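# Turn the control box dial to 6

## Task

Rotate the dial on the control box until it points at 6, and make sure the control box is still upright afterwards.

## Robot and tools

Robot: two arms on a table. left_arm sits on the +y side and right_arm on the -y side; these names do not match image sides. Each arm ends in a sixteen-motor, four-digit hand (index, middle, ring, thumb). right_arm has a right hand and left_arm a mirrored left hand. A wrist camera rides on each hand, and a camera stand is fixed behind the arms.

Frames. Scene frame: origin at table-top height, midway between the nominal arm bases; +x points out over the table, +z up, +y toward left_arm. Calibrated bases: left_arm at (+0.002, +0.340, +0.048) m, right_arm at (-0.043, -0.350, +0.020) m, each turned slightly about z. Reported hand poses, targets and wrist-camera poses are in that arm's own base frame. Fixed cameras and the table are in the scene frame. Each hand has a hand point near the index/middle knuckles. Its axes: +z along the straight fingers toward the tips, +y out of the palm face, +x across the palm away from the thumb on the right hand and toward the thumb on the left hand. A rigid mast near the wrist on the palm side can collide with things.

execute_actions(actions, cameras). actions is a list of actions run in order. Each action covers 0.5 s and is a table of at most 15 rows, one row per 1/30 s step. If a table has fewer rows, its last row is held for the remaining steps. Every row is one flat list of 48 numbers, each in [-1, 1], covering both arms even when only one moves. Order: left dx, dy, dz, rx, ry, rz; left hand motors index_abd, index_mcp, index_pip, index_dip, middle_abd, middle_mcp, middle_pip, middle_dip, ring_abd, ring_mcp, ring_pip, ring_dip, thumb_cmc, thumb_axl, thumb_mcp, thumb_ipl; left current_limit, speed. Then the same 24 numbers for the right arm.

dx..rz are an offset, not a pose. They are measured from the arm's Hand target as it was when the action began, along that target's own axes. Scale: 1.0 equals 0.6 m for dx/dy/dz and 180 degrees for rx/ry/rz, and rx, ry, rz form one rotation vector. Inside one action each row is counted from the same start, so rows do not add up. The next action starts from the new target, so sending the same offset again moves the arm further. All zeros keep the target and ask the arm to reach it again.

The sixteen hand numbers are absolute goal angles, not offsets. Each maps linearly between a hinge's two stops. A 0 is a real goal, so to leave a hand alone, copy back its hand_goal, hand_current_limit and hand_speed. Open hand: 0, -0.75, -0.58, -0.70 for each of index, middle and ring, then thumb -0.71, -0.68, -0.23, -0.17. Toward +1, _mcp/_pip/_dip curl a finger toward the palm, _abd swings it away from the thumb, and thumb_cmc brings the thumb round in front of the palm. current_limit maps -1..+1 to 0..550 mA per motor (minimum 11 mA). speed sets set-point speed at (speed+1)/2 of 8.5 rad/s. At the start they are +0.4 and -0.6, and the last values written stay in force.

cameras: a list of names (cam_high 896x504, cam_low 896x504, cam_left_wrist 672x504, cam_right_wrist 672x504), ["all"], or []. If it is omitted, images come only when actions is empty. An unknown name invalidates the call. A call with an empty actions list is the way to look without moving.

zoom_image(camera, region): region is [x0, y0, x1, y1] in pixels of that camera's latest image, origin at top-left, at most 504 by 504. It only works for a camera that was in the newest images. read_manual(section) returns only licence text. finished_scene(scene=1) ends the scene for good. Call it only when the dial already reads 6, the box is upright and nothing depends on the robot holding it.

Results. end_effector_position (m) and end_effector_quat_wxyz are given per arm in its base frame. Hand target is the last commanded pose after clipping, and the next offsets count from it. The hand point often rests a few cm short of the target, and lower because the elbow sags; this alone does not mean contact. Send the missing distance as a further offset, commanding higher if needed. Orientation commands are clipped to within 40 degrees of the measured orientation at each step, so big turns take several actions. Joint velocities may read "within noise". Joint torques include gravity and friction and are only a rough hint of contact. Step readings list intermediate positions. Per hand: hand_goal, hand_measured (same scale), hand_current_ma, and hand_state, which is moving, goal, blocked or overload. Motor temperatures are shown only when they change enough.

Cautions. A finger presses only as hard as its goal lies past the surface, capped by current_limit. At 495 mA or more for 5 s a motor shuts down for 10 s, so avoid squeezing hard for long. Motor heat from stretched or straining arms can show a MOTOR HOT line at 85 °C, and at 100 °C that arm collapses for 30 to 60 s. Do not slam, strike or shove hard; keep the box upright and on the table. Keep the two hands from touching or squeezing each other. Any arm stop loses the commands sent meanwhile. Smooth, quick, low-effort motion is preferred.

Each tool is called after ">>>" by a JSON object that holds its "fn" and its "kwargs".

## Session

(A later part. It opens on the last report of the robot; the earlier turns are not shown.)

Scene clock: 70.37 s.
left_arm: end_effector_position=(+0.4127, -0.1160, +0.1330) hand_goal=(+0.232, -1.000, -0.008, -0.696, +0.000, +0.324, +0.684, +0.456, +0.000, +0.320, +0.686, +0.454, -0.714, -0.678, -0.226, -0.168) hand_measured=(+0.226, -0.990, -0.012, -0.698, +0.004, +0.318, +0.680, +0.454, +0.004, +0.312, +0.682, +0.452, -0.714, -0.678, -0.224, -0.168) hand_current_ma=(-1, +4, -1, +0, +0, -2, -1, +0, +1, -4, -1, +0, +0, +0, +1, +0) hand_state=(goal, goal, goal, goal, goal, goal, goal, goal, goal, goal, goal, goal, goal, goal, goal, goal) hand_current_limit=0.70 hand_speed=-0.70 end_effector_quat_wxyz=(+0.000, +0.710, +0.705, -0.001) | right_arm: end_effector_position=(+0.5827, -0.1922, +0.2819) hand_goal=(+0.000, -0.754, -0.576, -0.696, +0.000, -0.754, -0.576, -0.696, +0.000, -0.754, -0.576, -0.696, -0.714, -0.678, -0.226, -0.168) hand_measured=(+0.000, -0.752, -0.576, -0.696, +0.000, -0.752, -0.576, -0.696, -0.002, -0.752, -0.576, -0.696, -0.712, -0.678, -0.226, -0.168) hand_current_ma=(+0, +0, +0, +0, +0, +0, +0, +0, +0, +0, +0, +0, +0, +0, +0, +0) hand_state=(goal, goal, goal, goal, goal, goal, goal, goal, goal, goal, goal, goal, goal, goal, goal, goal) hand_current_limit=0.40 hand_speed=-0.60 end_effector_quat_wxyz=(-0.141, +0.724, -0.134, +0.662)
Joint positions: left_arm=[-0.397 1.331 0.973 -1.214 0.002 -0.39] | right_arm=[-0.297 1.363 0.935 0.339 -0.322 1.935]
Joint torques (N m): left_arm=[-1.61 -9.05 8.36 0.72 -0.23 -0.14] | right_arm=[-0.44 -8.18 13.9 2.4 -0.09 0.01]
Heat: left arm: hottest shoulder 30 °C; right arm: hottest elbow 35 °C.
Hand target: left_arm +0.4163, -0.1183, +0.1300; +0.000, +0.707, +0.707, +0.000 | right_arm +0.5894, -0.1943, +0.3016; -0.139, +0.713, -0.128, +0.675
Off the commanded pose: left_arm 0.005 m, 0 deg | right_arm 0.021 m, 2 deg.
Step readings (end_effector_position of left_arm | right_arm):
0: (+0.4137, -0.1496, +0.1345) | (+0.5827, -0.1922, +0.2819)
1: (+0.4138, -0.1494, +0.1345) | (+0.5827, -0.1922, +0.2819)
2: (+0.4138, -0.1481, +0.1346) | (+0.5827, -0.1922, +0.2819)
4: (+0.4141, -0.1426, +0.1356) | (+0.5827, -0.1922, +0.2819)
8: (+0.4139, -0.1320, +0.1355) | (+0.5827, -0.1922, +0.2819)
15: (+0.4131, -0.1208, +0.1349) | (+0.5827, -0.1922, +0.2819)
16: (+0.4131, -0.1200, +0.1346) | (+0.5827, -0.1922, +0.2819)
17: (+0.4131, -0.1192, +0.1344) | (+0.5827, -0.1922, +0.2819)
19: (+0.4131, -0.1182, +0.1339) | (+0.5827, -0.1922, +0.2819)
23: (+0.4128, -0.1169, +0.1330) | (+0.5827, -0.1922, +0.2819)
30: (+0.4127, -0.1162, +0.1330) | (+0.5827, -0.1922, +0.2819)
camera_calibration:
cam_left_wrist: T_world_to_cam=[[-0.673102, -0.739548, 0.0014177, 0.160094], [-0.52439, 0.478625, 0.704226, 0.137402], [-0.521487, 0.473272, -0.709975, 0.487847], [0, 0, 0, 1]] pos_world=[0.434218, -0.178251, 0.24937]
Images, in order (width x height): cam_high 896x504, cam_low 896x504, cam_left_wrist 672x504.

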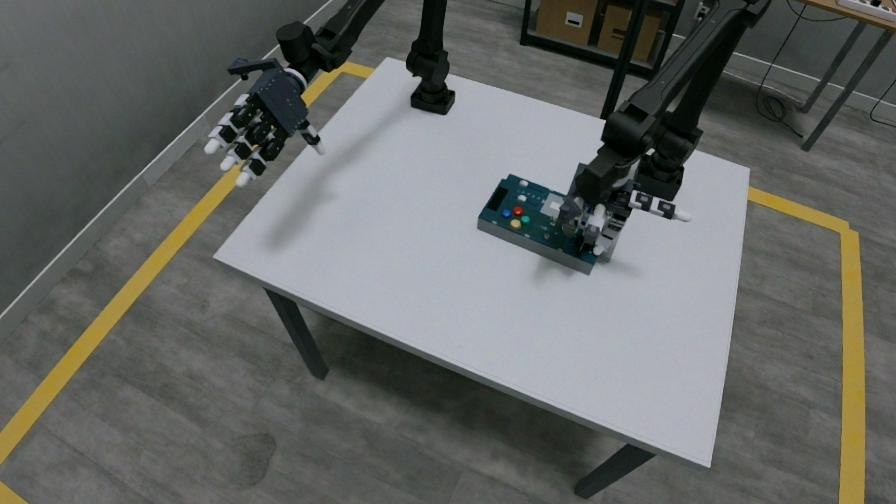

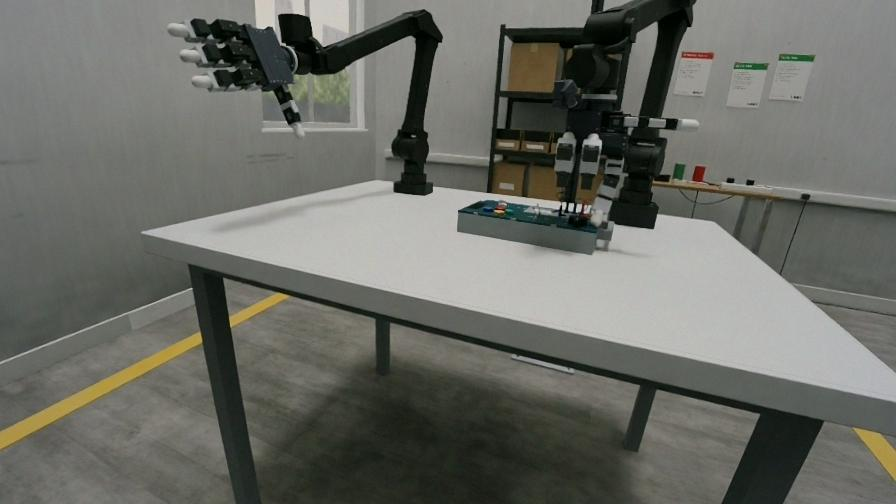

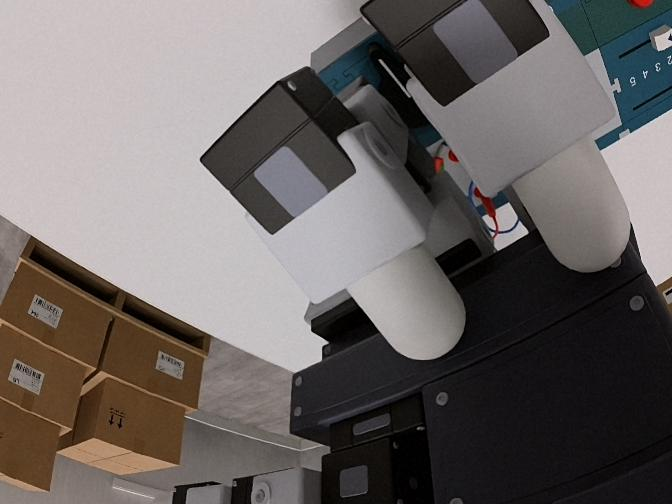

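>>> {"fn": "execute_actions", "kwargs": {"actions": [[[-0.0507,0.0044,0,0,0,0.1111,0.233,-1.0,-0.007,-0.696,0,0.324,0.684,0.456,0,0.32,0.686,0.454,-0.714,-0.678,-0.226,-0.168,0.7,-0.7,0,0,0,0,0,0,0,-0.754,-0.576,-0.696,0,-0.754,-0.576,-0.696,0,-0.754,-0.576,-0.696,-0.714,-0.678,-0.226,-0.168,0.4,-0.6]],[[-0.0507,0.0044,0,0,0,0.1111,0.233,-1.0,-0.007,-0.696,0,0.324,0.684,0.456,0,0.32,0.686,0.454,-0.714,-0.678,-0.226,-0.168,0.7,-0.7,0,0,0,0,0,0,0,-0.754,-0.576,-0.696,0,-0.754,-0.576,-0.696,0,-0.754,-0.576,-0.696,-0.714,-0.678,-0.226,-0.168,0.4,-0.6]],[[-0.0507,0.0044,0,0,0,0.1111,0.233,-1.0,-0.007,-0.696,0,0.324,0.684,0.456,0,0.32,0.686,0.454,-0.714,-0.678,-0.226,-0.168,0.7,-0.7,0,0,0,0,0,0,0,-0.754,-0.576,-0.696,0,-0.754,-0.576,-0.696,0,-0.754,-0.576,-0.696,-0.714,-0.678,-0.226,-0.168,0.4,-0.6]]], "cameras": ["cam_high","cam_low","cam_left_wrist"]}}

>>> {"fn": "zoom_image", "kwargs": {"camera": "cam_left_wrist", "region": [300, 0, 440, 120]}}

>>> {"fn": "zoom_image", "kwargs": {"camera": "cam_high", "region": [560, 200, 640, 280]}}

>>> {"fn": "zoom_image", "kwargs": {"camera": "cam_low", "region": [560, 190, 620, 250]}}

Scene clock: 73.13 s.
left_arm: end_effector_position=(+0.3917, -0.1975, +0.1326) hand_goal=(+0.232, -1.000, -0.008, -0.696, +0.000, +0.324, +0.684, +0.456, +0.000, +0.320, +0.686, +0.454, -0.714, -0.678, -0.226, -0.168) hand_measured=(+0.212, -1.000, -0.014, -0.698, +0.004, +0.318, +0.680, +0.454, +0.004, +0.312, +0.682, +0.452, -0.714, -0.678, -0.224, -0.168) hand_current_ma=(-10, +0, -2, +0, +0, -2, -1, +0, +0, -4, -1, +0, +0, +0, +1, +0) hand_state=(goal, goal, goal, goal, goal, goal, goal, goal, goal, goal, goal, goal, goal, goal, goal, goal) hand_current_limit=0.70 hand_speed=-0.70 end_effector_quat_wxyz=(-0.008, +0.963, +0.268, +0.006) | right_arm: end_effector_position=(+0.5827, -0.1922, +0.2819) hand_goal=(+0.000, -0.754, -0.576, -0.696, +0.000, -0.754, -0.576, -0.696, +0.000, -0.754, -0.576, -0.696, -0.714, -0.678, -0.226, -0.168) hand_measured=(+0.000, -0.752, -0.576, -0.696, +0.000, -0.752, -0.576, -0.696, -0.002, -0.752, -0.576, -0.696, -0.712, -0.678, -0.226, -0.168) hand_current_ma=(+0, +0, +0, +0, +0, +0, +0, +0, +0, +0, +0, +0, +0, +0, +0, +0) hand_state=(goal, goal, goal, goal, goal, goal, goal, goal, goal, goal, goal, goal, goal, goal, goal, goal) hand_current_limit=0.40 hand_speed=-0.60 end_effector_quat_wxyz=(-0.141, +0.724, -0.134, +0.662)
Joint positions: left_arm=[-0.402 1.331 0.973 -1.213 -0.019 0.627] | right_arm=[-0.297 1.363 0.935 0.339 -0.322 1.935]
Joint torques (N m): left_arm=[-1.38 -8.76 8.42 0.66 0.64 0.05] | right_arm=[-0.44 -8.12 13.9 2.4 -0.1 0.01]
Heat: left arm: hottest shoulder 30 °C; right arm: hottest elbow 35 °C.
Hand target: left_arm +0.3935, -0.2032, +0.1299; +0.000, +0.966, +0.259, +0.000 | right_arm +0.5894, -0.1943, +0.3016; -0.139, +0.713, -0.128, +0.675
Off the commanded pose: left_arm 0.006 m, 2 deg | right_arm 0.021 m, 2 deg.
Step readings (end_effector_position of left_arm | right_arm):
0: (+0.4126, -0.1160, +0.1330) | (+0.5827, -0.1922, +0.2819)
1: (+0.4127, -0.1161, +0.1330) | (+0.5827, -0.1922, +0.2819)
2: (+0.4131, -0.1171, +0.1331) | (+0.5827, -0.1922, +0.2819)
4: (+0.4143, -0.1218, +0.1334) | (+0.5827, -0.1922, +0.2819)
8: (+0.4150, -0.1332, +0.1334) | (+0.5827, -0.1922, +0.2819)
15: (+0.4150, -0.1427, +0.1332) | (+0.5827, -0.1922, +0.2819)
16: (+0.4149, -0.1436, +0.1332) | (+0.5827, -0.1922, +0.2819)
17: (+0.4148, -0.1456, +0.1332) | (+0.5827, -0.1922, +0.2819)
19: (+0.4142, -0.1516, +0.1333) | (+0.5827, -0.1922, +0.2819)
23: (+0.4119, -0.1626, +0.1332) | (+0.5827, -0.1922, +0.2819)
30: (+0.4083, -0.1730, +0.1331) | (+0.5827, -0.1922, +0.2819)
31: (+0.4079, -0.1740, +0.1331) | (+0.5827, -0.1922, +0.2819)
32: (+0.4071, -0.1758, +0.1331) | (+0.5827, -0.1922, +0.2819)
34: (+0.4046, -0.1808, +0.1330) | (+0.5827, -0.1922, +0.2819)
38: (+0.3993, -0.1890, +0.1328) | (+0.5827, -0.1922, +0.2819)
45: (+0.3937, -0.1955, +0.1326) | (+0.5827, -0.1922, +0.2819)
camera_calibration:
cam_left_wrist: T_world_to_cam=[[-0.982147, 0.188058, -0.00466496, 0.390863], [0.127748, 0.684964, 0.717289, -0.0506286], [0.138088, 0.703888, -0.69676, 0.300609], [0, 0, 0, 1]] pos_world=[0.348842, -0.250421, 0.247591]
Images, in order (width x height): cam_high 896x504, cam_low 896x504, cam_left_wrist 672x504.

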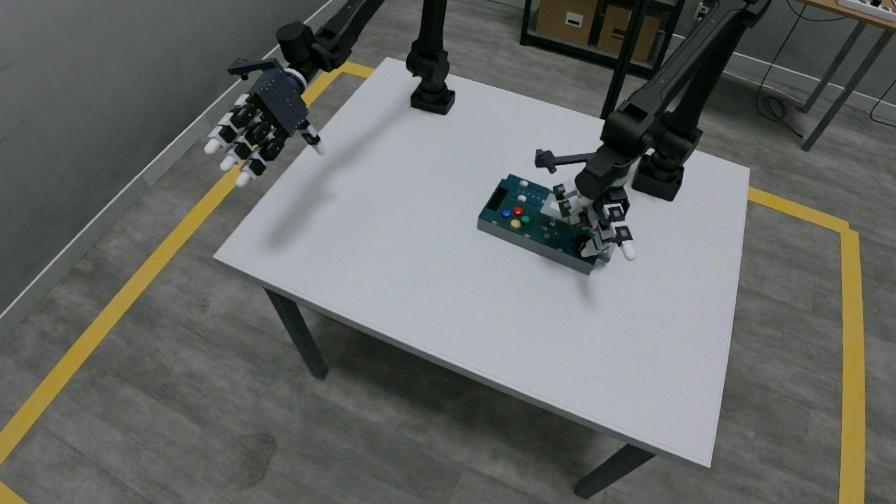

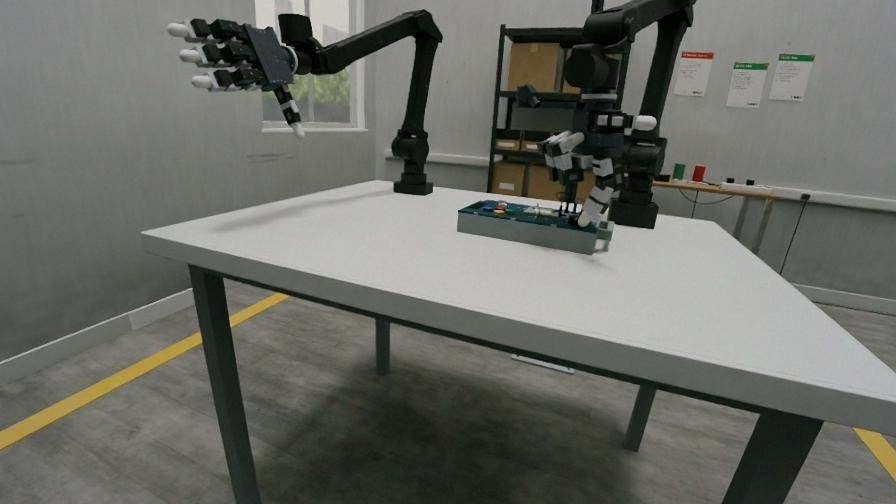

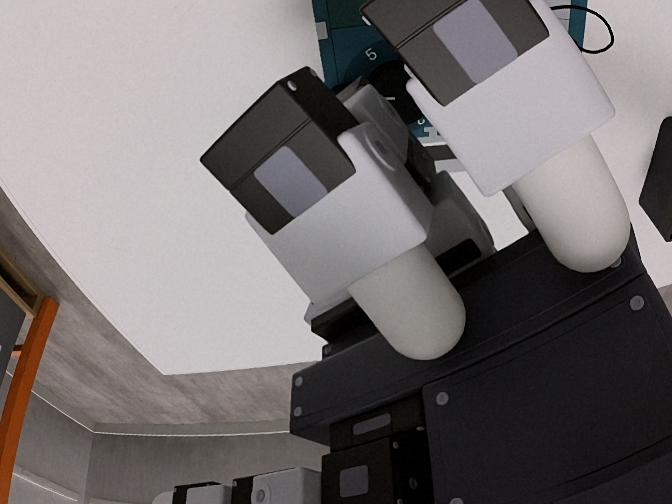

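Scaled by 3.600 from the camera's 672x504 image, which has a finer 960x720 frame.

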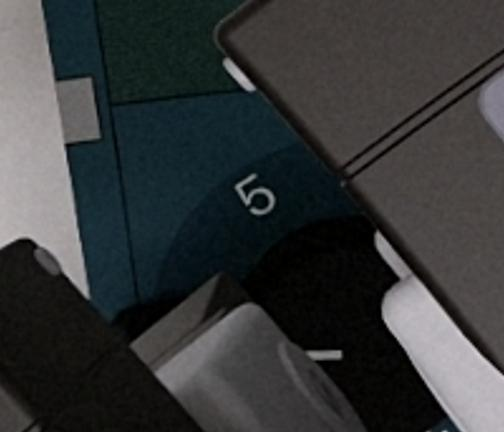

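Scaled by 6.300 from the camera's 896x504 image, which has a finer 1280x720 frame.

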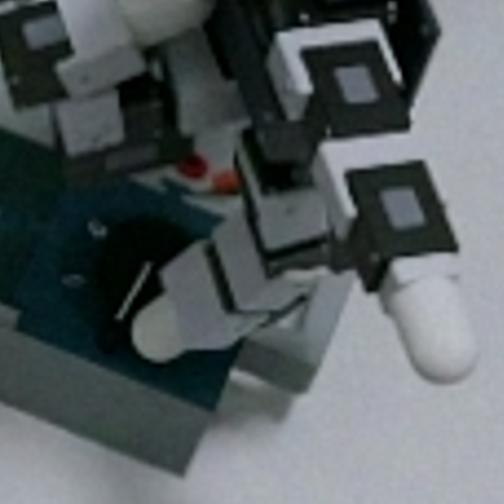

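Scaled by 8.400 from the camera's 896x504 image, which has a finer 1280x720 frame.

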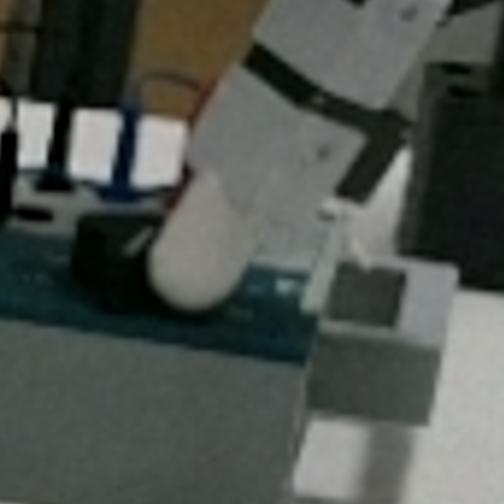

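>>> {"fn": "execute_actions", "kwargs": {"actions": [[[-0.0507,0.0044,0,0,0,0.1111,0.233,-1.0,-0.007,-0.696,0,0.324,0.684,0.456,0,0.32,0.686,0.454,-0.714,-0.678,-0.226,-0.168,0.7,-0.7,0,0,0,0,0,0,0,-0.754,-0.576,-0.696,0,-0.754,-0.576,-0.696,0,-0.754,-0.576,-0.696,-0.714,-0.678,-0.226,-0.168,0.4,-0.6]]], "cameras": ["cam_high","cam_low","cam_left_wrist"]}}

>>> {"fn": "zoom_image", "kwargs": {"camera": "cam_left_wrist", "region": [300, 0, 440, 120]}}

>>> {"fn": "zoom_image", "kwargs": {"camera": "cam_high", "region": [560, 200, 640, 280]}}

>>> {"fn": "zoom_image", "kwargs": {"camera": "cam_low", "region": [560, 190, 620, 250]}}

Scene clock: 74.80 s.
left_arm: end_effector_position=(+0.3671, -0.2191, +0.1335) hand_goal=(+0.232, -1.000, -0.008, -0.696, +0.000, +0.324, +0.684, +0.456, +0.000, +0.320, +0.686, +0.454, -0.714, -0.678, -0.226, -0.168) hand_measured=(+0.226, -0.998, -0.008, -0.698, +0.004, +0.318, +0.680, +0.454, +0.004, +0.312, +0.682, +0.452, -0.714, -0.678, -0.224, -0.168) hand_current_ma=(-1, +0, +0, +0, +0, -2, -1, +0, +0, -4, -1, +0, +0, +0, +1, +0) hand_state=(goal, goal, goal, goal, goal, goal, goal, goal, goal, goal, goal, goal, goal, goal, goal, goal) hand_current_limit=0.70 hand_speed=-0.70 end_effector_quat_wxyz=(+0.000, +0.996, +0.092, +0.004) | right_arm: end_effector_position=(+0.5827, -0.1922, +0.2819) hand_goal=(+0.000, -0.754, -0.576, -0.696, +0.000, -0.754, -0.576, -0.696, +0.000, -0.754, -0.576, -0.696, -0.714, -0.678, -0.226, -0.168) hand_measured=(+0.000, -0.752, -0.576, -0.696, +0.000, -0.752, -0.576, -0.696, -0.002, -0.752, -0.576, -0.696, -0.712, -0.678, -0.226, -0.168) hand_current_ma=(+0, +0, +0, +0, +0, +0, +0, +0, +0, +0, +0, +0, +0, +0, +0, +0) hand_state=(goal, goal, goal, goal, goal, goal, goal, goal, goal, goal, goal, goal, goal, goal, goal, goal) hand_current_limit=0.40 hand_speed=-0.60 end_effector_quat_wxyz=(-0.141, +0.724, -0.134, +0.662)
Joint positions: left_arm=[-0.402 1.331 0.973 -1.205 -0.003 0.984] | right_arm=[-0.297 1.363 0.935 0.339 -0.322 1.935]
Joint torques (N m): left_arm=[-1.67 -8.64 8.43 0.27 0.2 0.05] | right_arm=[-0.44 -8.18 13.89 2.41 -0.1 0.01]
Heat: left arm: hottest shoulder 30 °C; right arm: hottest elbow 35 °C.
Hand target: left_arm +0.3684, -0.2207, +0.1299; +0.000, +0.996, +0.087, +0.000 | right_arm +0.5894, -0.1943, +0.3016; -0.139, +0.713, -0.128, +0.675
Off the commanded pose: left_arm 0.004 m, 1 deg | right_arm 0.021 m, 2 deg.
Step readings (end_effector_position of left_arm | right_arm):
0: (+0.3917, -0.1975, +0.1326) | (+0.5827, -0.1922, +0.2819)
1: (+0.3915, -0.1978, +0.1326) | (+0.5827, -0.1922, +0.2819)
2: (+0.3903, -0.1988, +0.1325) | (+0.5827, -0.1922, +0.2819)
4: (+0.3867, -0.2020, +0.1323) | (+0.5827, -0.1922, +0.2819)
8: (+0.3795, -0.2087, +0.1324) | (+0.5827, -0.1922, +0.2819)
15: (+0.3707, -0.2169, +0.1333) | (+0.5827, -0.1922, +0.2819)
camera_calibration:
cam_left_wrist: T_world_to_cam=[[-0.854492, 0.519401, -0.00807758, 0.396947], [0.362409, 0.607213, 0.707073, -0.135221], [0.372159, 0.601261, -0.707094, 0.212762], [0, 0, 0, 1]] pos_world=[0.309012, -0.251993, 0.24926]
Images, in order (width x height): cam_high 896x504, cam_low 896x504, cam_left_wrist 672x504.

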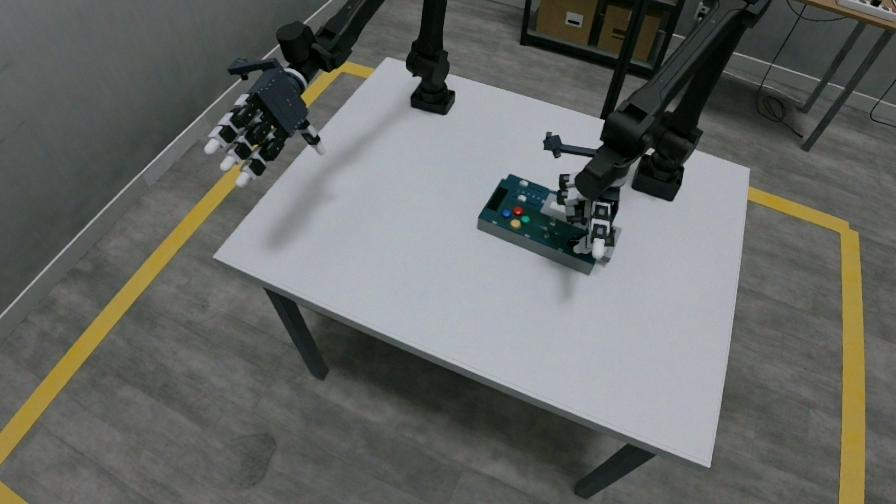

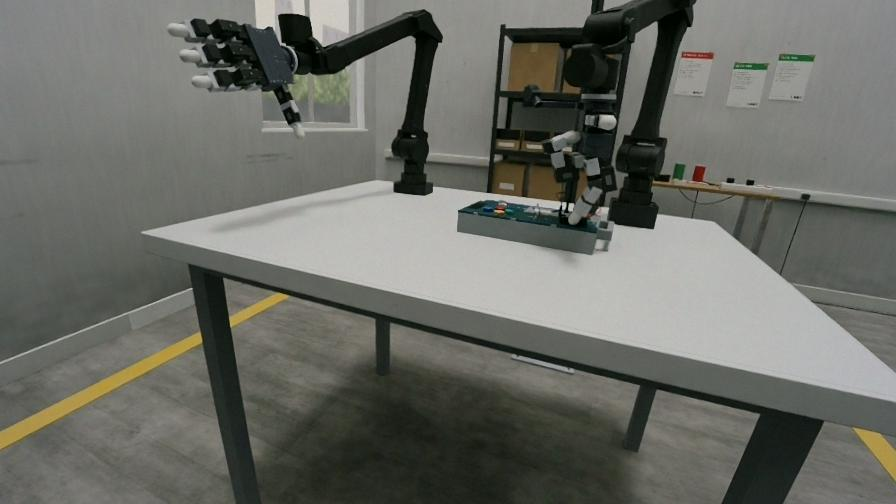

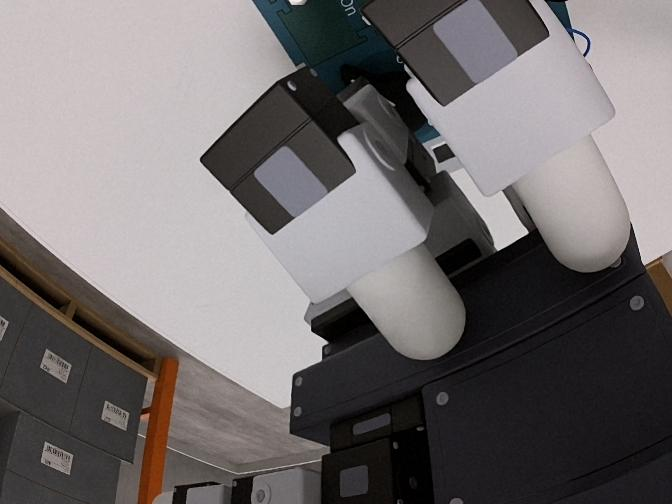

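Scaled by 3.600 from the camera's 672x504 image, which has a finer 960x720 frame.

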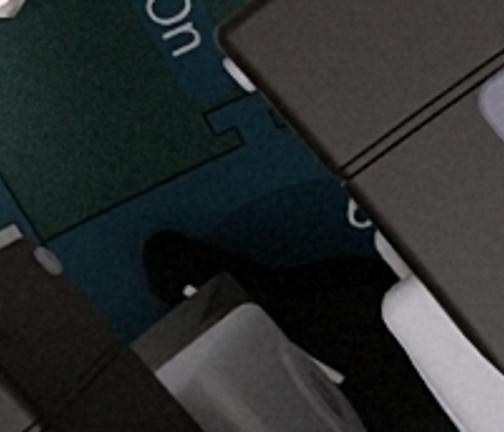

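Scaled by 6.300 from the camera's 896x504 image, which has a finer 1280x720 frame.

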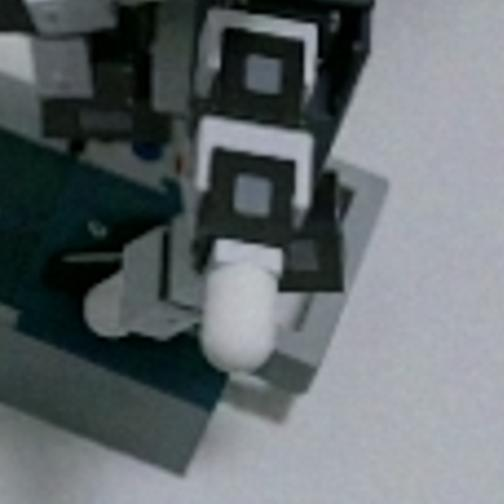

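Scaled by 8.400 from the camera's 896x504 image, which has a finer 1280x720 frame.

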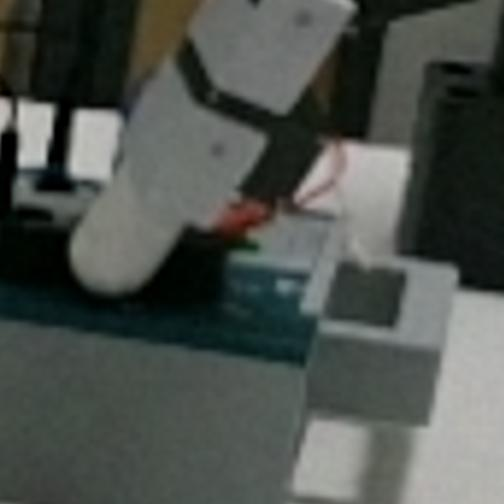

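>>> {"fn": "execute_actions", "kwargs": {"actions": [[[-0.0507,0.0044,0,0,0,0.1111,0.233,-1.0,-0.007,-0.696,0,0.324,0.684,0.456,0,0.32,0.686,0.454,-0.714,-0.678,-0.226,-0.168,0.7,-0.7,0,0,0,0,0,0,0,-0.754,-0.576,-0.696,0,-0.754,-0.576,-0.696,0,-0.754,-0.576,-0.696,-0.714,-0.678,-0.226,-0.168,0.4,-0.6]],[[-0.0507,0.0044,0,0,0,0.1111,0.233,-1.0,-0.007,-0.696,0,0.324,0.684,0.456,0,0.32,0.686,0.454,-0.714,-0.678,-0.226,-0.168,0.7,-0.7,0,0,0,0,0,0,0,-0.754,-0.576,-0.696,0,-0.754,-0.576,-0.696,0,-0.754,-0.576,-0.696,-0.714,-0.678,-0.226,-0.168,0.4,-0.6]]], "cameras": ["cam_high","cam_low","cam_left_wrist"]}}

>>> {"fn": "zoom_image", "kwargs": {"camera": "cam_left_wrist", "region": [300, 0, 440, 120]}}

>>> {"fn": "zoom_image", "kwargs": {"camera": "cam_high", "region": [560, 200, 640, 280]}}

>>> {"fn": "zoom_image", "kwargs": {"camera": "cam_low", "region": [560, 190, 620, 250]}}

Scene clock: 79.30 s.
left_arm: end_effector_position=(+0.3098, -0.2246, +0.1325) hand_goal=(+0.232, -1.000, -0.008, -0.696, +0.000, +0.324, +0.684, +0.456, +0.000, +0.320, +0.686, +0.454, -0.714, -0.678, -0.226, -0.168) hand_measured=(+0.210, -1.000, -0.020, -0.700, +0.004, +0.318, +0.680, +0.454, +0.004, +0.312, +0.682, +0.452, -0.714, -0.678, -0.224, -0.168) hand_current_ma=(-12, +0, -5, -1, +0, -2, -1, +0, +0, -4, -1, +0, +0, +0, +1, +0) hand_state=(blocked, goal, goal, goal, goal, goal, goal, goal, goal, goal, goal, goal, goal, goal, goal, goal) hand_current_limit=0.70 hand_speed=-0.70 end_effector_quat_wxyz=(-0.004, +0.968, -0.252, +0.008) | right_arm: end_effector_position=(+0.5827, -0.1922, +0.2819) hand_goal=(+0.000, -0.754, -0.576, -0.696, +0.000, -0.754, -0.576, -0.696, +0.000, -0.754, -0.576, -0.696, -0.714, -0.678, -0.226, -0.168) hand_measured=(+0.000, -0.752, -0.576, -0.696, +0.000, -0.752, -0.576, -0.696, -0.002, -0.752, -0.576, -0.696, -0.712, -0.678, -0.226, -0.168) hand_current_ma=(+0, +0, +0, +0, +0, +0, +0, +0, +0, +0, +0, +0, +0, +0, +0, +0) hand_state=(goal, goal, goal, goal, goal, goal, goal, goal, goal, goal, goal, goal, goal, goal, goal, goal) hand_current_limit=0.40 hand_speed=-0.60 end_effector_quat_wxyz=(-0.141, +0.724, -0.134, +0.662)
Joint positions: left_arm=[-0.402 1.331 0.973 -1.198 -0.011 1.678] | right_arm=[-0.297 1.363 0.935 0.339 -0.322 1.935]
Joint torques (N m): left_arm=[-1.03 -9.05 8.47 0.02 0.46 0.05] | right_arm=[-0.44 -8.12 13.9 2.4 -0.09 0.01]
Heat: left arm: hottest shoulder 30 °C; right arm: hottest elbow 36 °C.
Hand target: left_arm +0.3084, -0.2259, +0.1299; +0.000, +0.966, -0.259, +0.000 | right_arm +0.5894, -0.1943, +0.3016; -0.139, +0.713, -0.128, +0.675
Off the commanded pose: left_arm 0.003 m, 1 deg | right_arm 0.021 m, 2 deg.
Step readings (end_effector_position of left_arm | right_arm):
0: (+0.3671, -0.2192, +0.1335) | (+0.5827, -0.1922, +0.2819)
1: (+0.3668, -0.2193, +0.1335) | (+0.5827, -0.1922, +0.2819)
2: (+0.3652, -0.2200, +0.1335) | (+0.5827, -0.1922, +0.2819)
4: (+0.3602, -0.2215, +0.1332) | (+0.5827, -0.1922, +0.2819)
8: (+0.3505, -0.2242, +0.1329) | (+0.5827, -0.1922, +0.2819)
15: (+0.3416, -0.2259, +0.1328) | (+0.5827, -0.1922, +0.2819)
16: (+0.3406, -0.2260, +0.1328) | (+0.5827, -0.1922, +0.2819)
17: (+0.3386, -0.2259, +0.1326) | (+0.5827, -0.1922, +0.2819)
19: (+0.3331, -0.2255, +0.1321) | (+0.5827, -0.1922, +0.2819)
23: (+0.3236, -0.2249, +0.1317) | (+0.5827, -0.1922, +0.2819)
30: (+0.3136, -0.2248, +0.1322) | (+0.5827, -0.1922, +0.2819)
camera_calibration:
cam_left_wrist: T_world_to_cam=[[-0.324022, 0.946044, -0.00338175, 0.281664], [0.658651, 0.228152, 0.717025, -0.288583], [0.679109, 0.230104, -0.697039, 0.0569821], [0, 0, 0, 1]] pos_world=[0.242643, -0.213737, 0.247592]
Images, in order (width x height): cam_high 896x504, cam_low 896x504, cam_left_wrist 672x504.

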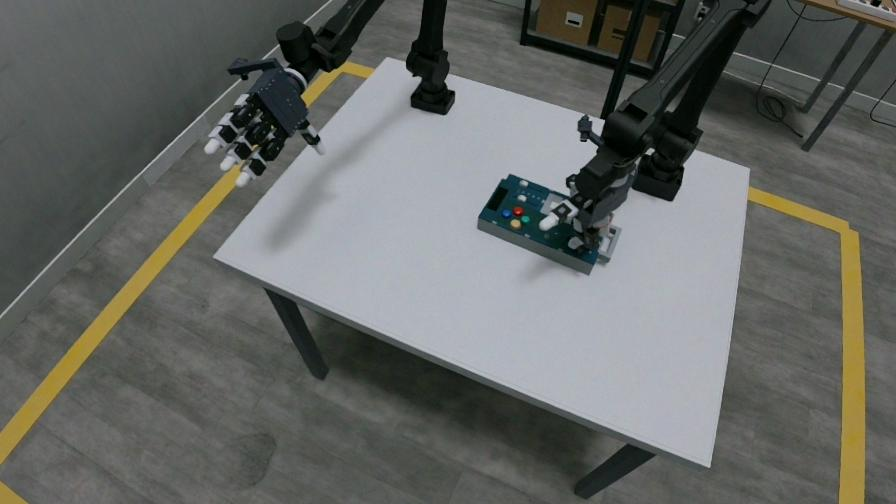

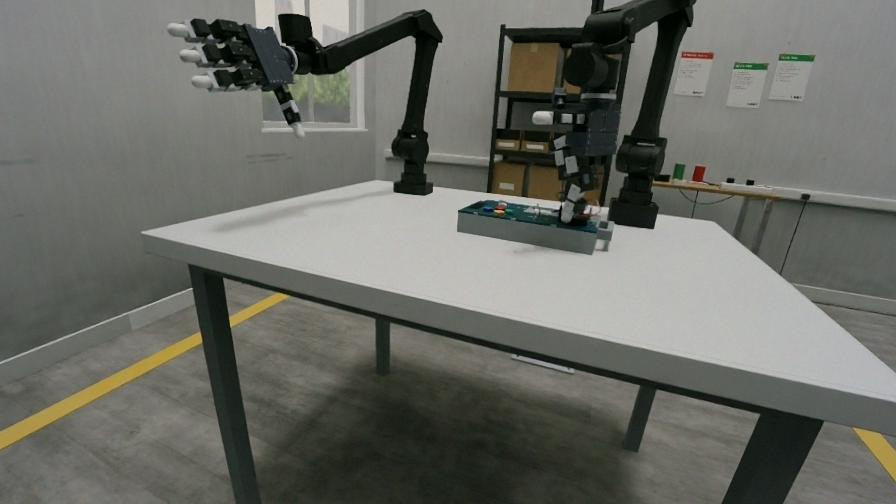

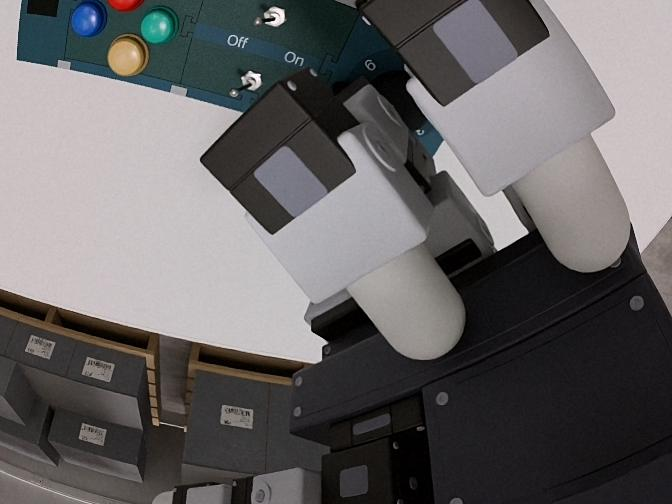

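Scaled by 3.600 from the camera's 672x504 image, which has a finer 960x720 frame.

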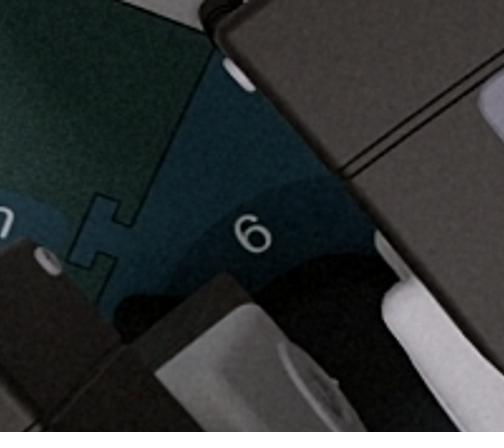

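Scaled by 6.300 from the camera's 896x504 image, which has a finer 1280x720 frame.

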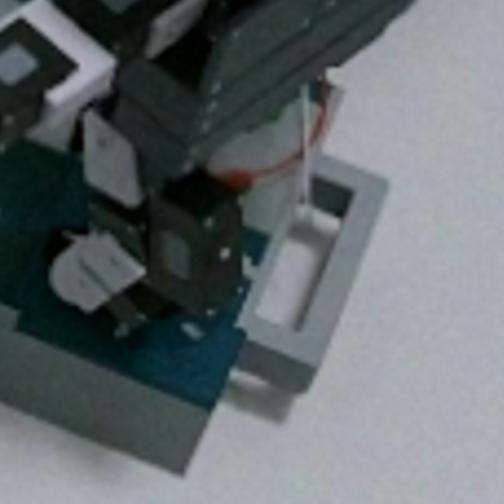

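Scaled by 8.400 from the camera's 896x504 image, which has a finer 1280x720 frame.

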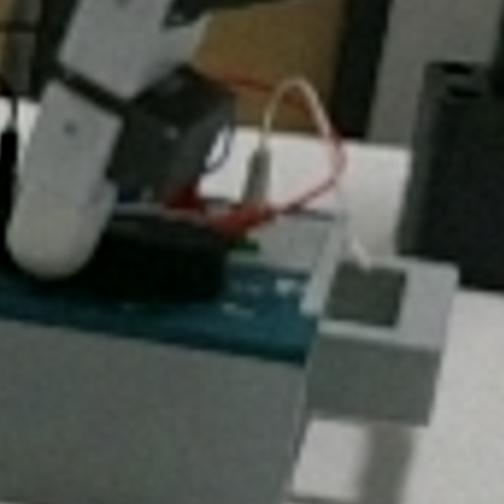

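>>> {"fn": "execute_actions", "kwargs": {"actions": [[[-0.04307,0.00488,0,0,0,0.0944,0.233,-1.0,-0.007,-0.696,0,0.324,0.684,0.456,0,0.32,0.686,0.454,-0.714,-0.678,-0.226,-0.168,0.7,-0.9,0,0,0,0,0,0,0,-0.754,-0.576,-0.696,0,-0.754,-0.576,-0.696,0,-0.754,-0.576,-0.696,-0.714,-0.678,-0.226,-0.168,0.4,-0.6]]], "cameras": ["cam_high","cam_low","cam_left_wrist"]}}

>>> {"fn": "zoom_image", "kwargs": {"camera": "cam_left_wrist", "region": [300, 0, 440, 120]}}

>>> {"fn": "zoom_image", "kwargs": {"camera": "cam_high", "region": [560, 200, 640, 280]}}

>>> {"fn": "zoom_image", "kwargs": {"camera": "cam_low", "region": [560, 190, 620, 250]}}

Scene clock: 80.73 s.
left_arm: end_effector_position=(+0.2849, -0.2156, +0.1327) hand_goal=(+0.232, -1.000, -0.008, -0.696, +0.000, +0.324, +0.684, +0.456, +0.000, +0.320, +0.686, +0.454, -0.714, -0.678, -0.226, -0.168) hand_measured=(+0.226, -0.996, -0.010, -0.698, +0.004, +0.318, +0.680, +0.454, +0.004, +0.312, +0.682, +0.452, -0.714, -0.678, -0.224, -0.168) hand_current_ma=(-1, +1, +0, +0, +0, -2, -1, +0, +0, -4, -1, +0, +0, +0, +1, +0) hand_state=(goal, goal, goal, goal, goal, goal, goal, goal, goal, goal, goal, goal, goal, goal, goal, goal) hand_current_limit=0.70 hand_speed=-0.90 end_effector_quat_wxyz=(-0.001, +0.919, -0.394, +0.007) | right_arm: end_effector_position=(+0.5827, -0.1922, +0.2819) hand_goal=(+0.000, -0.754, -0.576, -0.696, +0.000, -0.754, -0.576, -0.696, +0.000, -0.754, -0.576, -0.696, -0.714, -0.678, -0.226, -0.168) hand_measured=(+0.000, -0.752, -0.576, -0.696, +0.000, -0.752, -0.576, -0.696, -0.002, -0.752, -0.576, -0.696, -0.712, -0.678, -0.226, -0.168) hand_current_ma=(+0, +0, +0, +0, +0, +0, +0, +0, +0, +0, +0, +0, +0, +0, +0, +0) hand_state=(goal, goal, goal, goal, goal, goal, goal, goal, goal, goal, goal, goal, goal, goal, goal, goal) hand_current_limit=0.40 hand_speed=-0.60 end_effector_quat_wxyz=(-0.141, +0.724, -0.134, +0.662)
Joint positions: left_arm=[-0.402 1.331 0.973 -1.198 -0.003 1.979] | right_arm=[-0.297 1.363 0.935 0.339 -0.322 1.935]
Joint torques (N m): left_arm=[-0.73 -9.17 8.44 -0.12 0.26 0.11] | right_arm=[-0.44 -8.12 13.89 2.41 -0.1 0.01]
Heat: left arm: hottest shoulder 29 °C; right arm: hottest elbow 36 °C.
Hand target: left_arm +0.2846, -0.2155, +0.1299; +0.000, +0.917, -0.399, +0.000 | right_arm +0.5894, -0.1943, +0.3016; -0.139, +0.713, -0.128, +0.675
Off the commanded pose: left_arm 0.003 m, 1 deg | right_arm 0.021 m, 2 deg.
Step readings (end_effector_position of left_arm | right_arm):
0: (+0.3097, -0.2246, +0.1325) | (+0.5827, -0.1922, +0.2819)
1: (+0.3095, -0.2245, +0.1325) | (+0.5827, -0.1922, +0.2819)
2: (+0.3080, -0.2241, +0.1325) | (+0.5827, -0.1922, +0.2819)
4: (+0.3032, -0.2226, +0.1323) | (+0.5827, -0.1922, +0.2819)
8: (+0.2946, -0.2196, +0.1324) | (+0.5827, -0.1922, +0.2819)
15: (+0.2872, -0.2168, +0.1327) | (+0.5827, -0.1922, +0.2819)
camera_calibration:
cam_left_wrist: T_world_to_cam=[[-0.0289531, 0.99957, -0.00456492, 0.192697], [0.699264, 0.0235175, 0.714476, -0.329833], [0.714277, 0.0174942, -0.699645, 0.016503], [0, 0, 0, 1]] pos_world=[0.224432, -0.185146, 0.248084]
Images, in order (width x height): cam_high 896x504, cam_low 896x504, cam_left_wrist 672x504.

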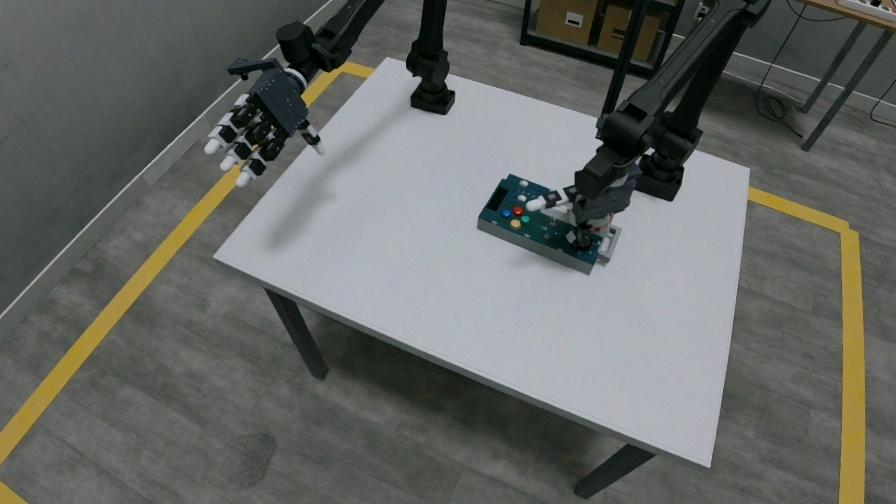

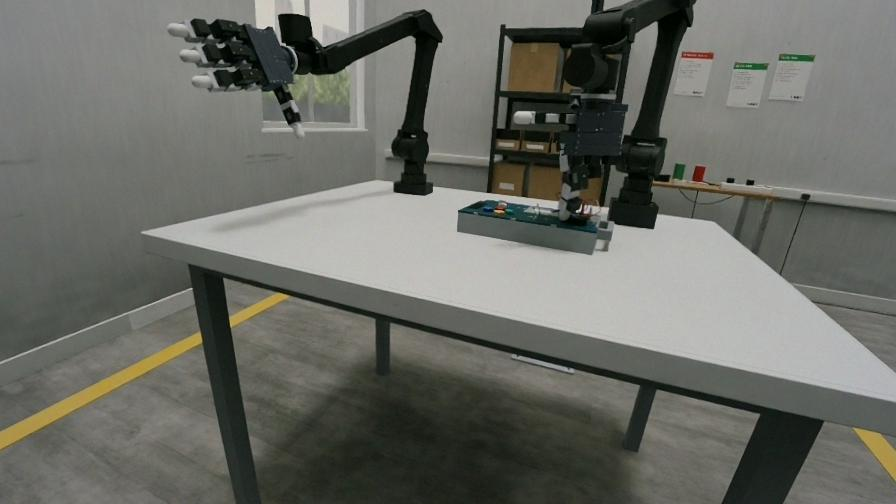

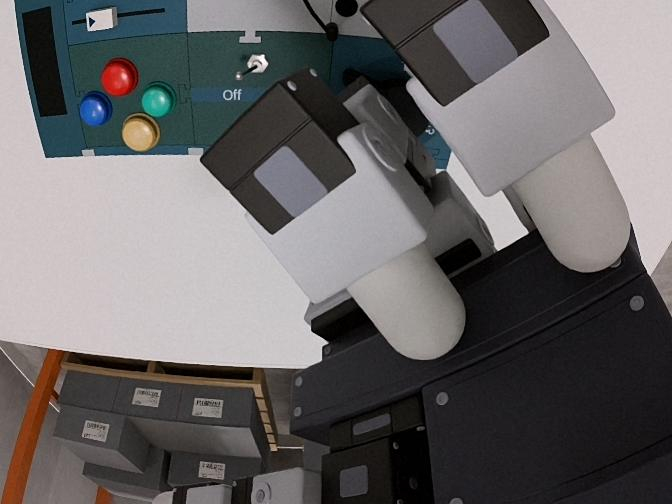

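Scaled by 3.600 from the camera's 672x504 image, which has a finer 960x720 frame.

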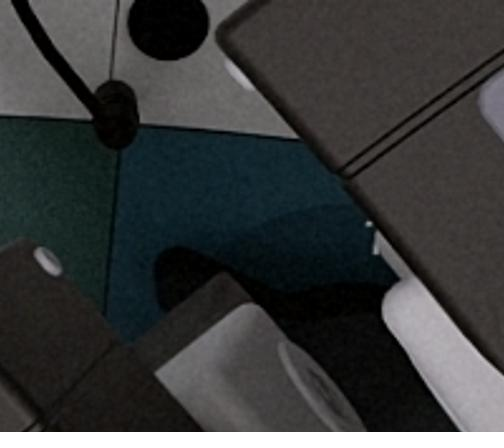

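Scaled by 6.300 from the camera's 896x504 image, which has a finer 1280x720 frame.

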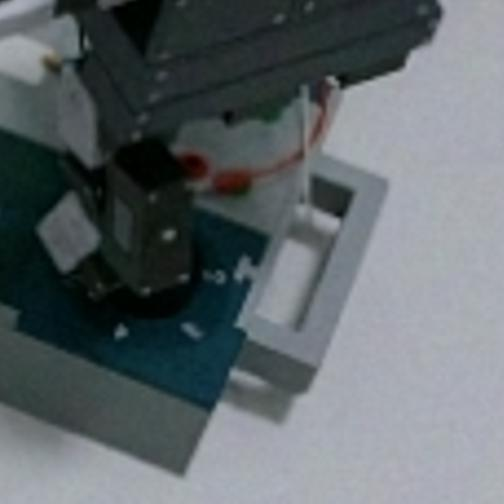

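Scaled by 8.400 from the camera's 896x504 image, which has a finer 1280x720 frame.

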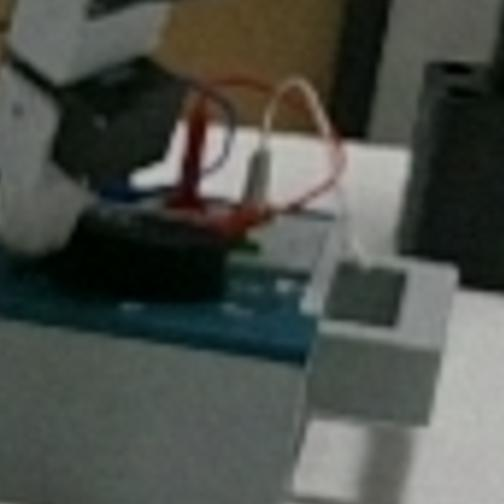

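>>> {"fn": "execute_actions", "kwargs": {"actions": [[[0.024,-0.0087,0,0,0,-0.0556,0.233,-1.0,-0.007,-0.696,0,0.324,0.684,0.456,0,0.32,0.686,0.454,-0.714,-0.678,-0.226,-0.168,0.7,-0.8,0,0,0,0,0,0,0,-0.754,-0.576,-0.696,0,-0.754,-0.576,-0.696,0,-0.754,-0.576,-0.696,-0.714,-0.678,-0.226,-0.168,0.4,-0.6]],[[0,0,-0.09,0,0,0,0.233,-1.0,-0.007,-0.696,0,0.324,0.684,0.456,0,0.32,0.686,0.454,-0.714,-0.678,-0.226,-0.168,0.7,-0.8,0,0,0,0,0,0,0,-0.754,-0.576,-0.696,0,-0.754,-0.576,-0.696,0,-0.754,-0.576,-0.696,-0.714,-0.678,-0.226,-0.168,0.4,-0.6]],[[0,0,-0.09,0,0,0,0.233,-1.0,-0.007,-0.696,0,0.324,0.684,0.456,0,0.32,0.686,0.454,-0.714,-0.678,-0.226,-0.168,0.7,-0.8,0,0,0,0,0,0,0,-0.754,-0.576,-0.696,0,-0.754,-0.576,-0.696,0,-0.754,-0.576,-0.696,-0.714,-0.678,-0.226,-0.168,0.4,-0.6]]], "cameras": ["cam_high","cam_low","cam_left_wrist"]}}

>>> {"fn": "zoom_image", "kwargs": {"camera": "cam_high", "region": [560, 200, 640, 280]}}

>>> {"fn": "zoom_image", "kwargs": {"camera": "cam_left_wrist", "region": [300, 0, 440, 120]}}

Scene clock: 83.13 s.
left_arm: end_effector_position=(+0.2870, -0.2185, +0.2242) hand_goal=(+0.232, -1.000, -0.008, -0.696, +0.000, +0.324, +0.684, +0.456, +0.000, +0.320, +0.686, +0.454, -0.714, -0.678, -0.226, -0.168) hand_measured=(+0.226, -0.994, -0.006, -0.696, +0.004, +0.318, +0.680, +0.454, +0.004, +0.312, +0.682, +0.452, -0.714, -0.678, -0.224, -0.168) hand_current_ma=(-1, +2, +0, +0, +0, -2, -1, +0, +0, -4, -1, +0, +0, +0, +1, +0) hand_state=(goal, goal, goal, goal, goal, goal, goal, goal, goal, goal, goal, goal, goal, goal, goal, goal) hand_current_limit=0.70 hand_speed=-0.80 end_effector_quat_wxyz=(+0.000, +0.947, -0.322, -0.013) | right_arm: end_effector_position=(+0.5827, -0.1922, +0.2819) hand_goal=(+0.000, -0.754, -0.576, -0.696, +0.000, -0.754, -0.576, -0.696, +0.000, -0.754, -0.576, -0.696, -0.714, -0.678, -0.226, -0.168) hand_measured=(+0.000, -0.752, -0.576, -0.696, +0.000, -0.752, -0.576, -0.696, -0.002, -0.752, -0.576, -0.696, -0.712, -0.678, -0.226, -0.168) hand_current_ma=(+0, +0, +0, +0, +0, +0, +0, +0, +0, +0, +0, +0, +0, +0, +0, +0) hand_state=(goal, goal, goal, goal, goal, goal, goal, goal, goal, goal, goal, goal, goal, goal, goal, goal) hand_current_limit=0.40 hand_speed=-0.60 end_effector_quat_wxyz=(-0.141, +0.724, -0.134, +0.662)
Joint positions: left_arm=[-0.402 1.273 1.165 -1.488 0.002 1.824] | right_arm=[-0.297 1.363 0.935 0.339 -0.322 1.935]
Joint torques (N m): left_arm=[-1.08 -9.11 12.04 -0.28 0.08 -0.08] | right_arm=[-0.44 -8.12 13.89 2.41 -0.09 0.01]
Heat: left arm: hottest shoulder 29 °C; right arm: hottest elbow 36 °C.
Hand target: left_arm +0.2983, -0.2225, +0.2380; +0.000, +0.948, -0.317, +0.000 | right_arm +0.5894, -0.1943, +0.3016; -0.139, +0.713, -0.128, +0.675
Off the commanded pose: left_arm 0.018 m, 2 deg | right_arm 0.021 m, 2 deg.
Step readings (end_effector_position of left_arm | right_arm):
0: (+0.2848, -0.2155, +0.1327) | (+0.5827, -0.1922, +0.2819)
1: (+0.2849, -0.2156, +0.1327) | (+0.5827, -0.1922, +0.2819)
2: (+0.2853, -0.2160, +0.1328) | (+0.5827, -0.1922, +0.2819)
4: (+0.2874, -0.2175, +0.1330) | (+0.5827, -0.1922, +0.2819)
8: (+0.2916, -0.2198, +0.1331) | (+0.5827, -0.1922, +0.2819)
15: (+0.2954, -0.2215, +0.1331) | (+0.5827, -0.1922, +0.2819)
16: (+0.2954, -0.2215, +0.1331) | (+0.5827, -0.1922, +0.2819)
17: (+0.2933, -0.2206, +0.1333) | (+0.5827, -0.1922, +0.2819)
19: (+0.2891, -0.2197, +0.1374) | (+0.5827, -0.1922, +0.2819)
23: (+0.2854, -0.2180, +0.1530) | (+0.5827, -0.1922, +0.2819)
30: (+0.2855, -0.2180, +0.1674) | (+0.5827, -0.1922, +0.2819)
31: (+0.2853, -0.2179, +0.1679) | (+0.5827, -0.1922, +0.2819)
32: (+0.2838, -0.2172, +0.1696) | (+0.5827, -0.1922, +0.2819)
34: (+0.2813, -0.2161, +0.1786) | (+0.5827, -0.1922, +0.2819)
38: (+0.2851, -0.2178, +0.2051) | (+0.5827, -0.1922, +0.2819)
45: (+0.2882, -0.2191, +0.2242) | (+0.5827, -0.1922, +0.2819)
camera_calibration:
cam_left_wrist: T_world_to_cam=[[-0.182744, 0.9831, 0.0109227, 0.233124], [0.714836, 0.125234, 0.687987, -0.372839], [0.674992, 0.133533, -0.725641, 0.121393], [0, 0, 0, 1]] pos_world=[0.227182, -0.198702, 0.342049]
Images, in order (width x height): cam_high 896x504, cam_low 896x504, cam_left_wrist 672x504.

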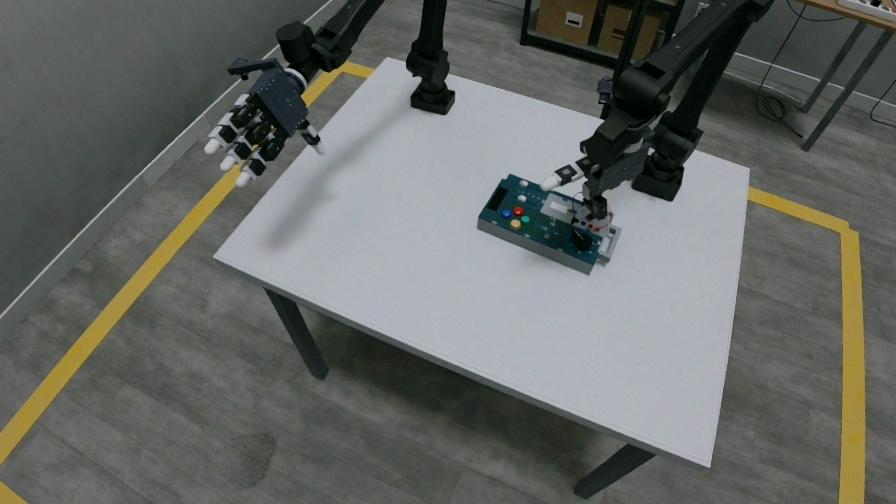

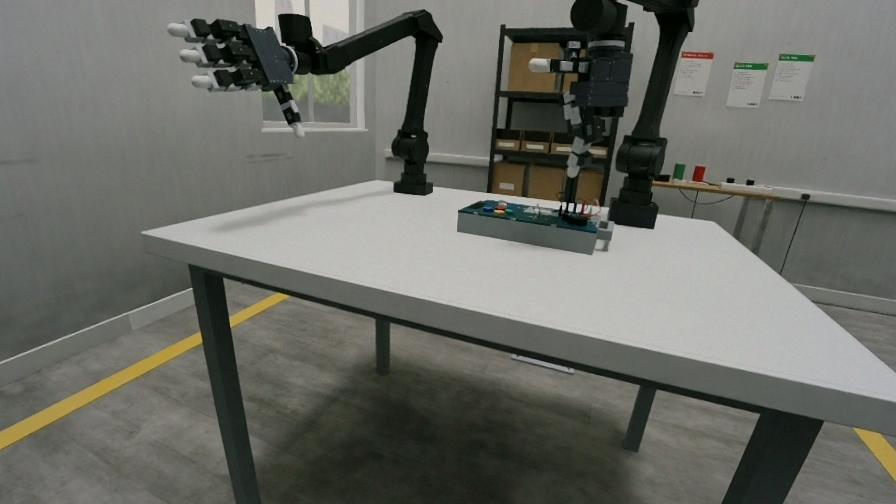

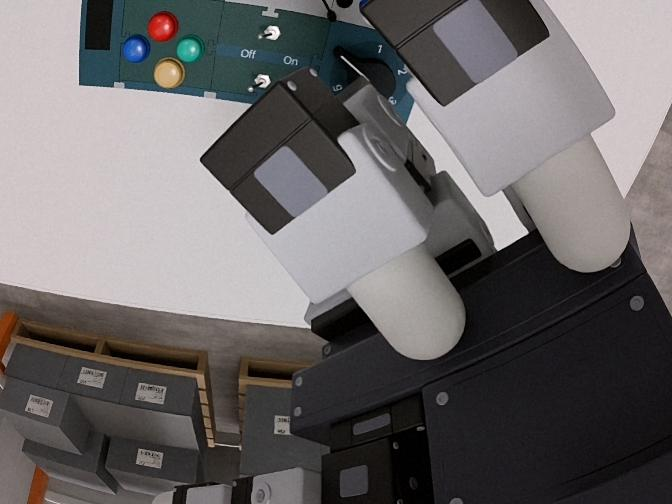

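Scaled by 6.300 from the camera's 896x504 image, which has a finer 1280x720 frame.

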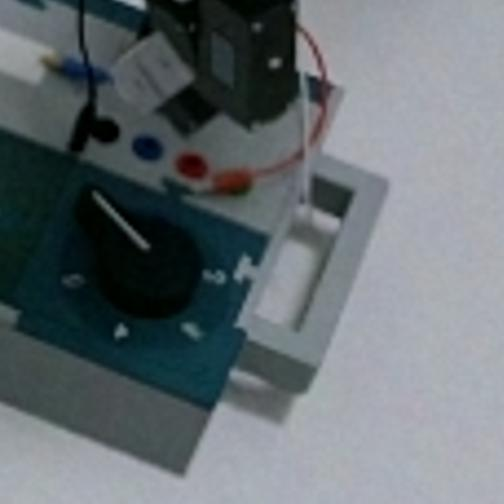

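Scaled by 3.600 from the camera's 672x504 image, which has a finer 960x720 frame.

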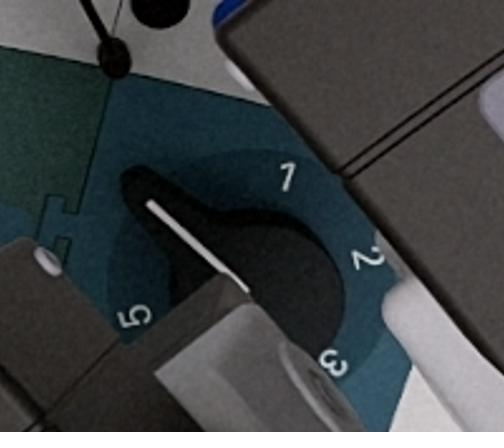

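>>> {"fn": "finished_scene", "kwargs": {"scene": 1}}

The scene is finished: the task was done.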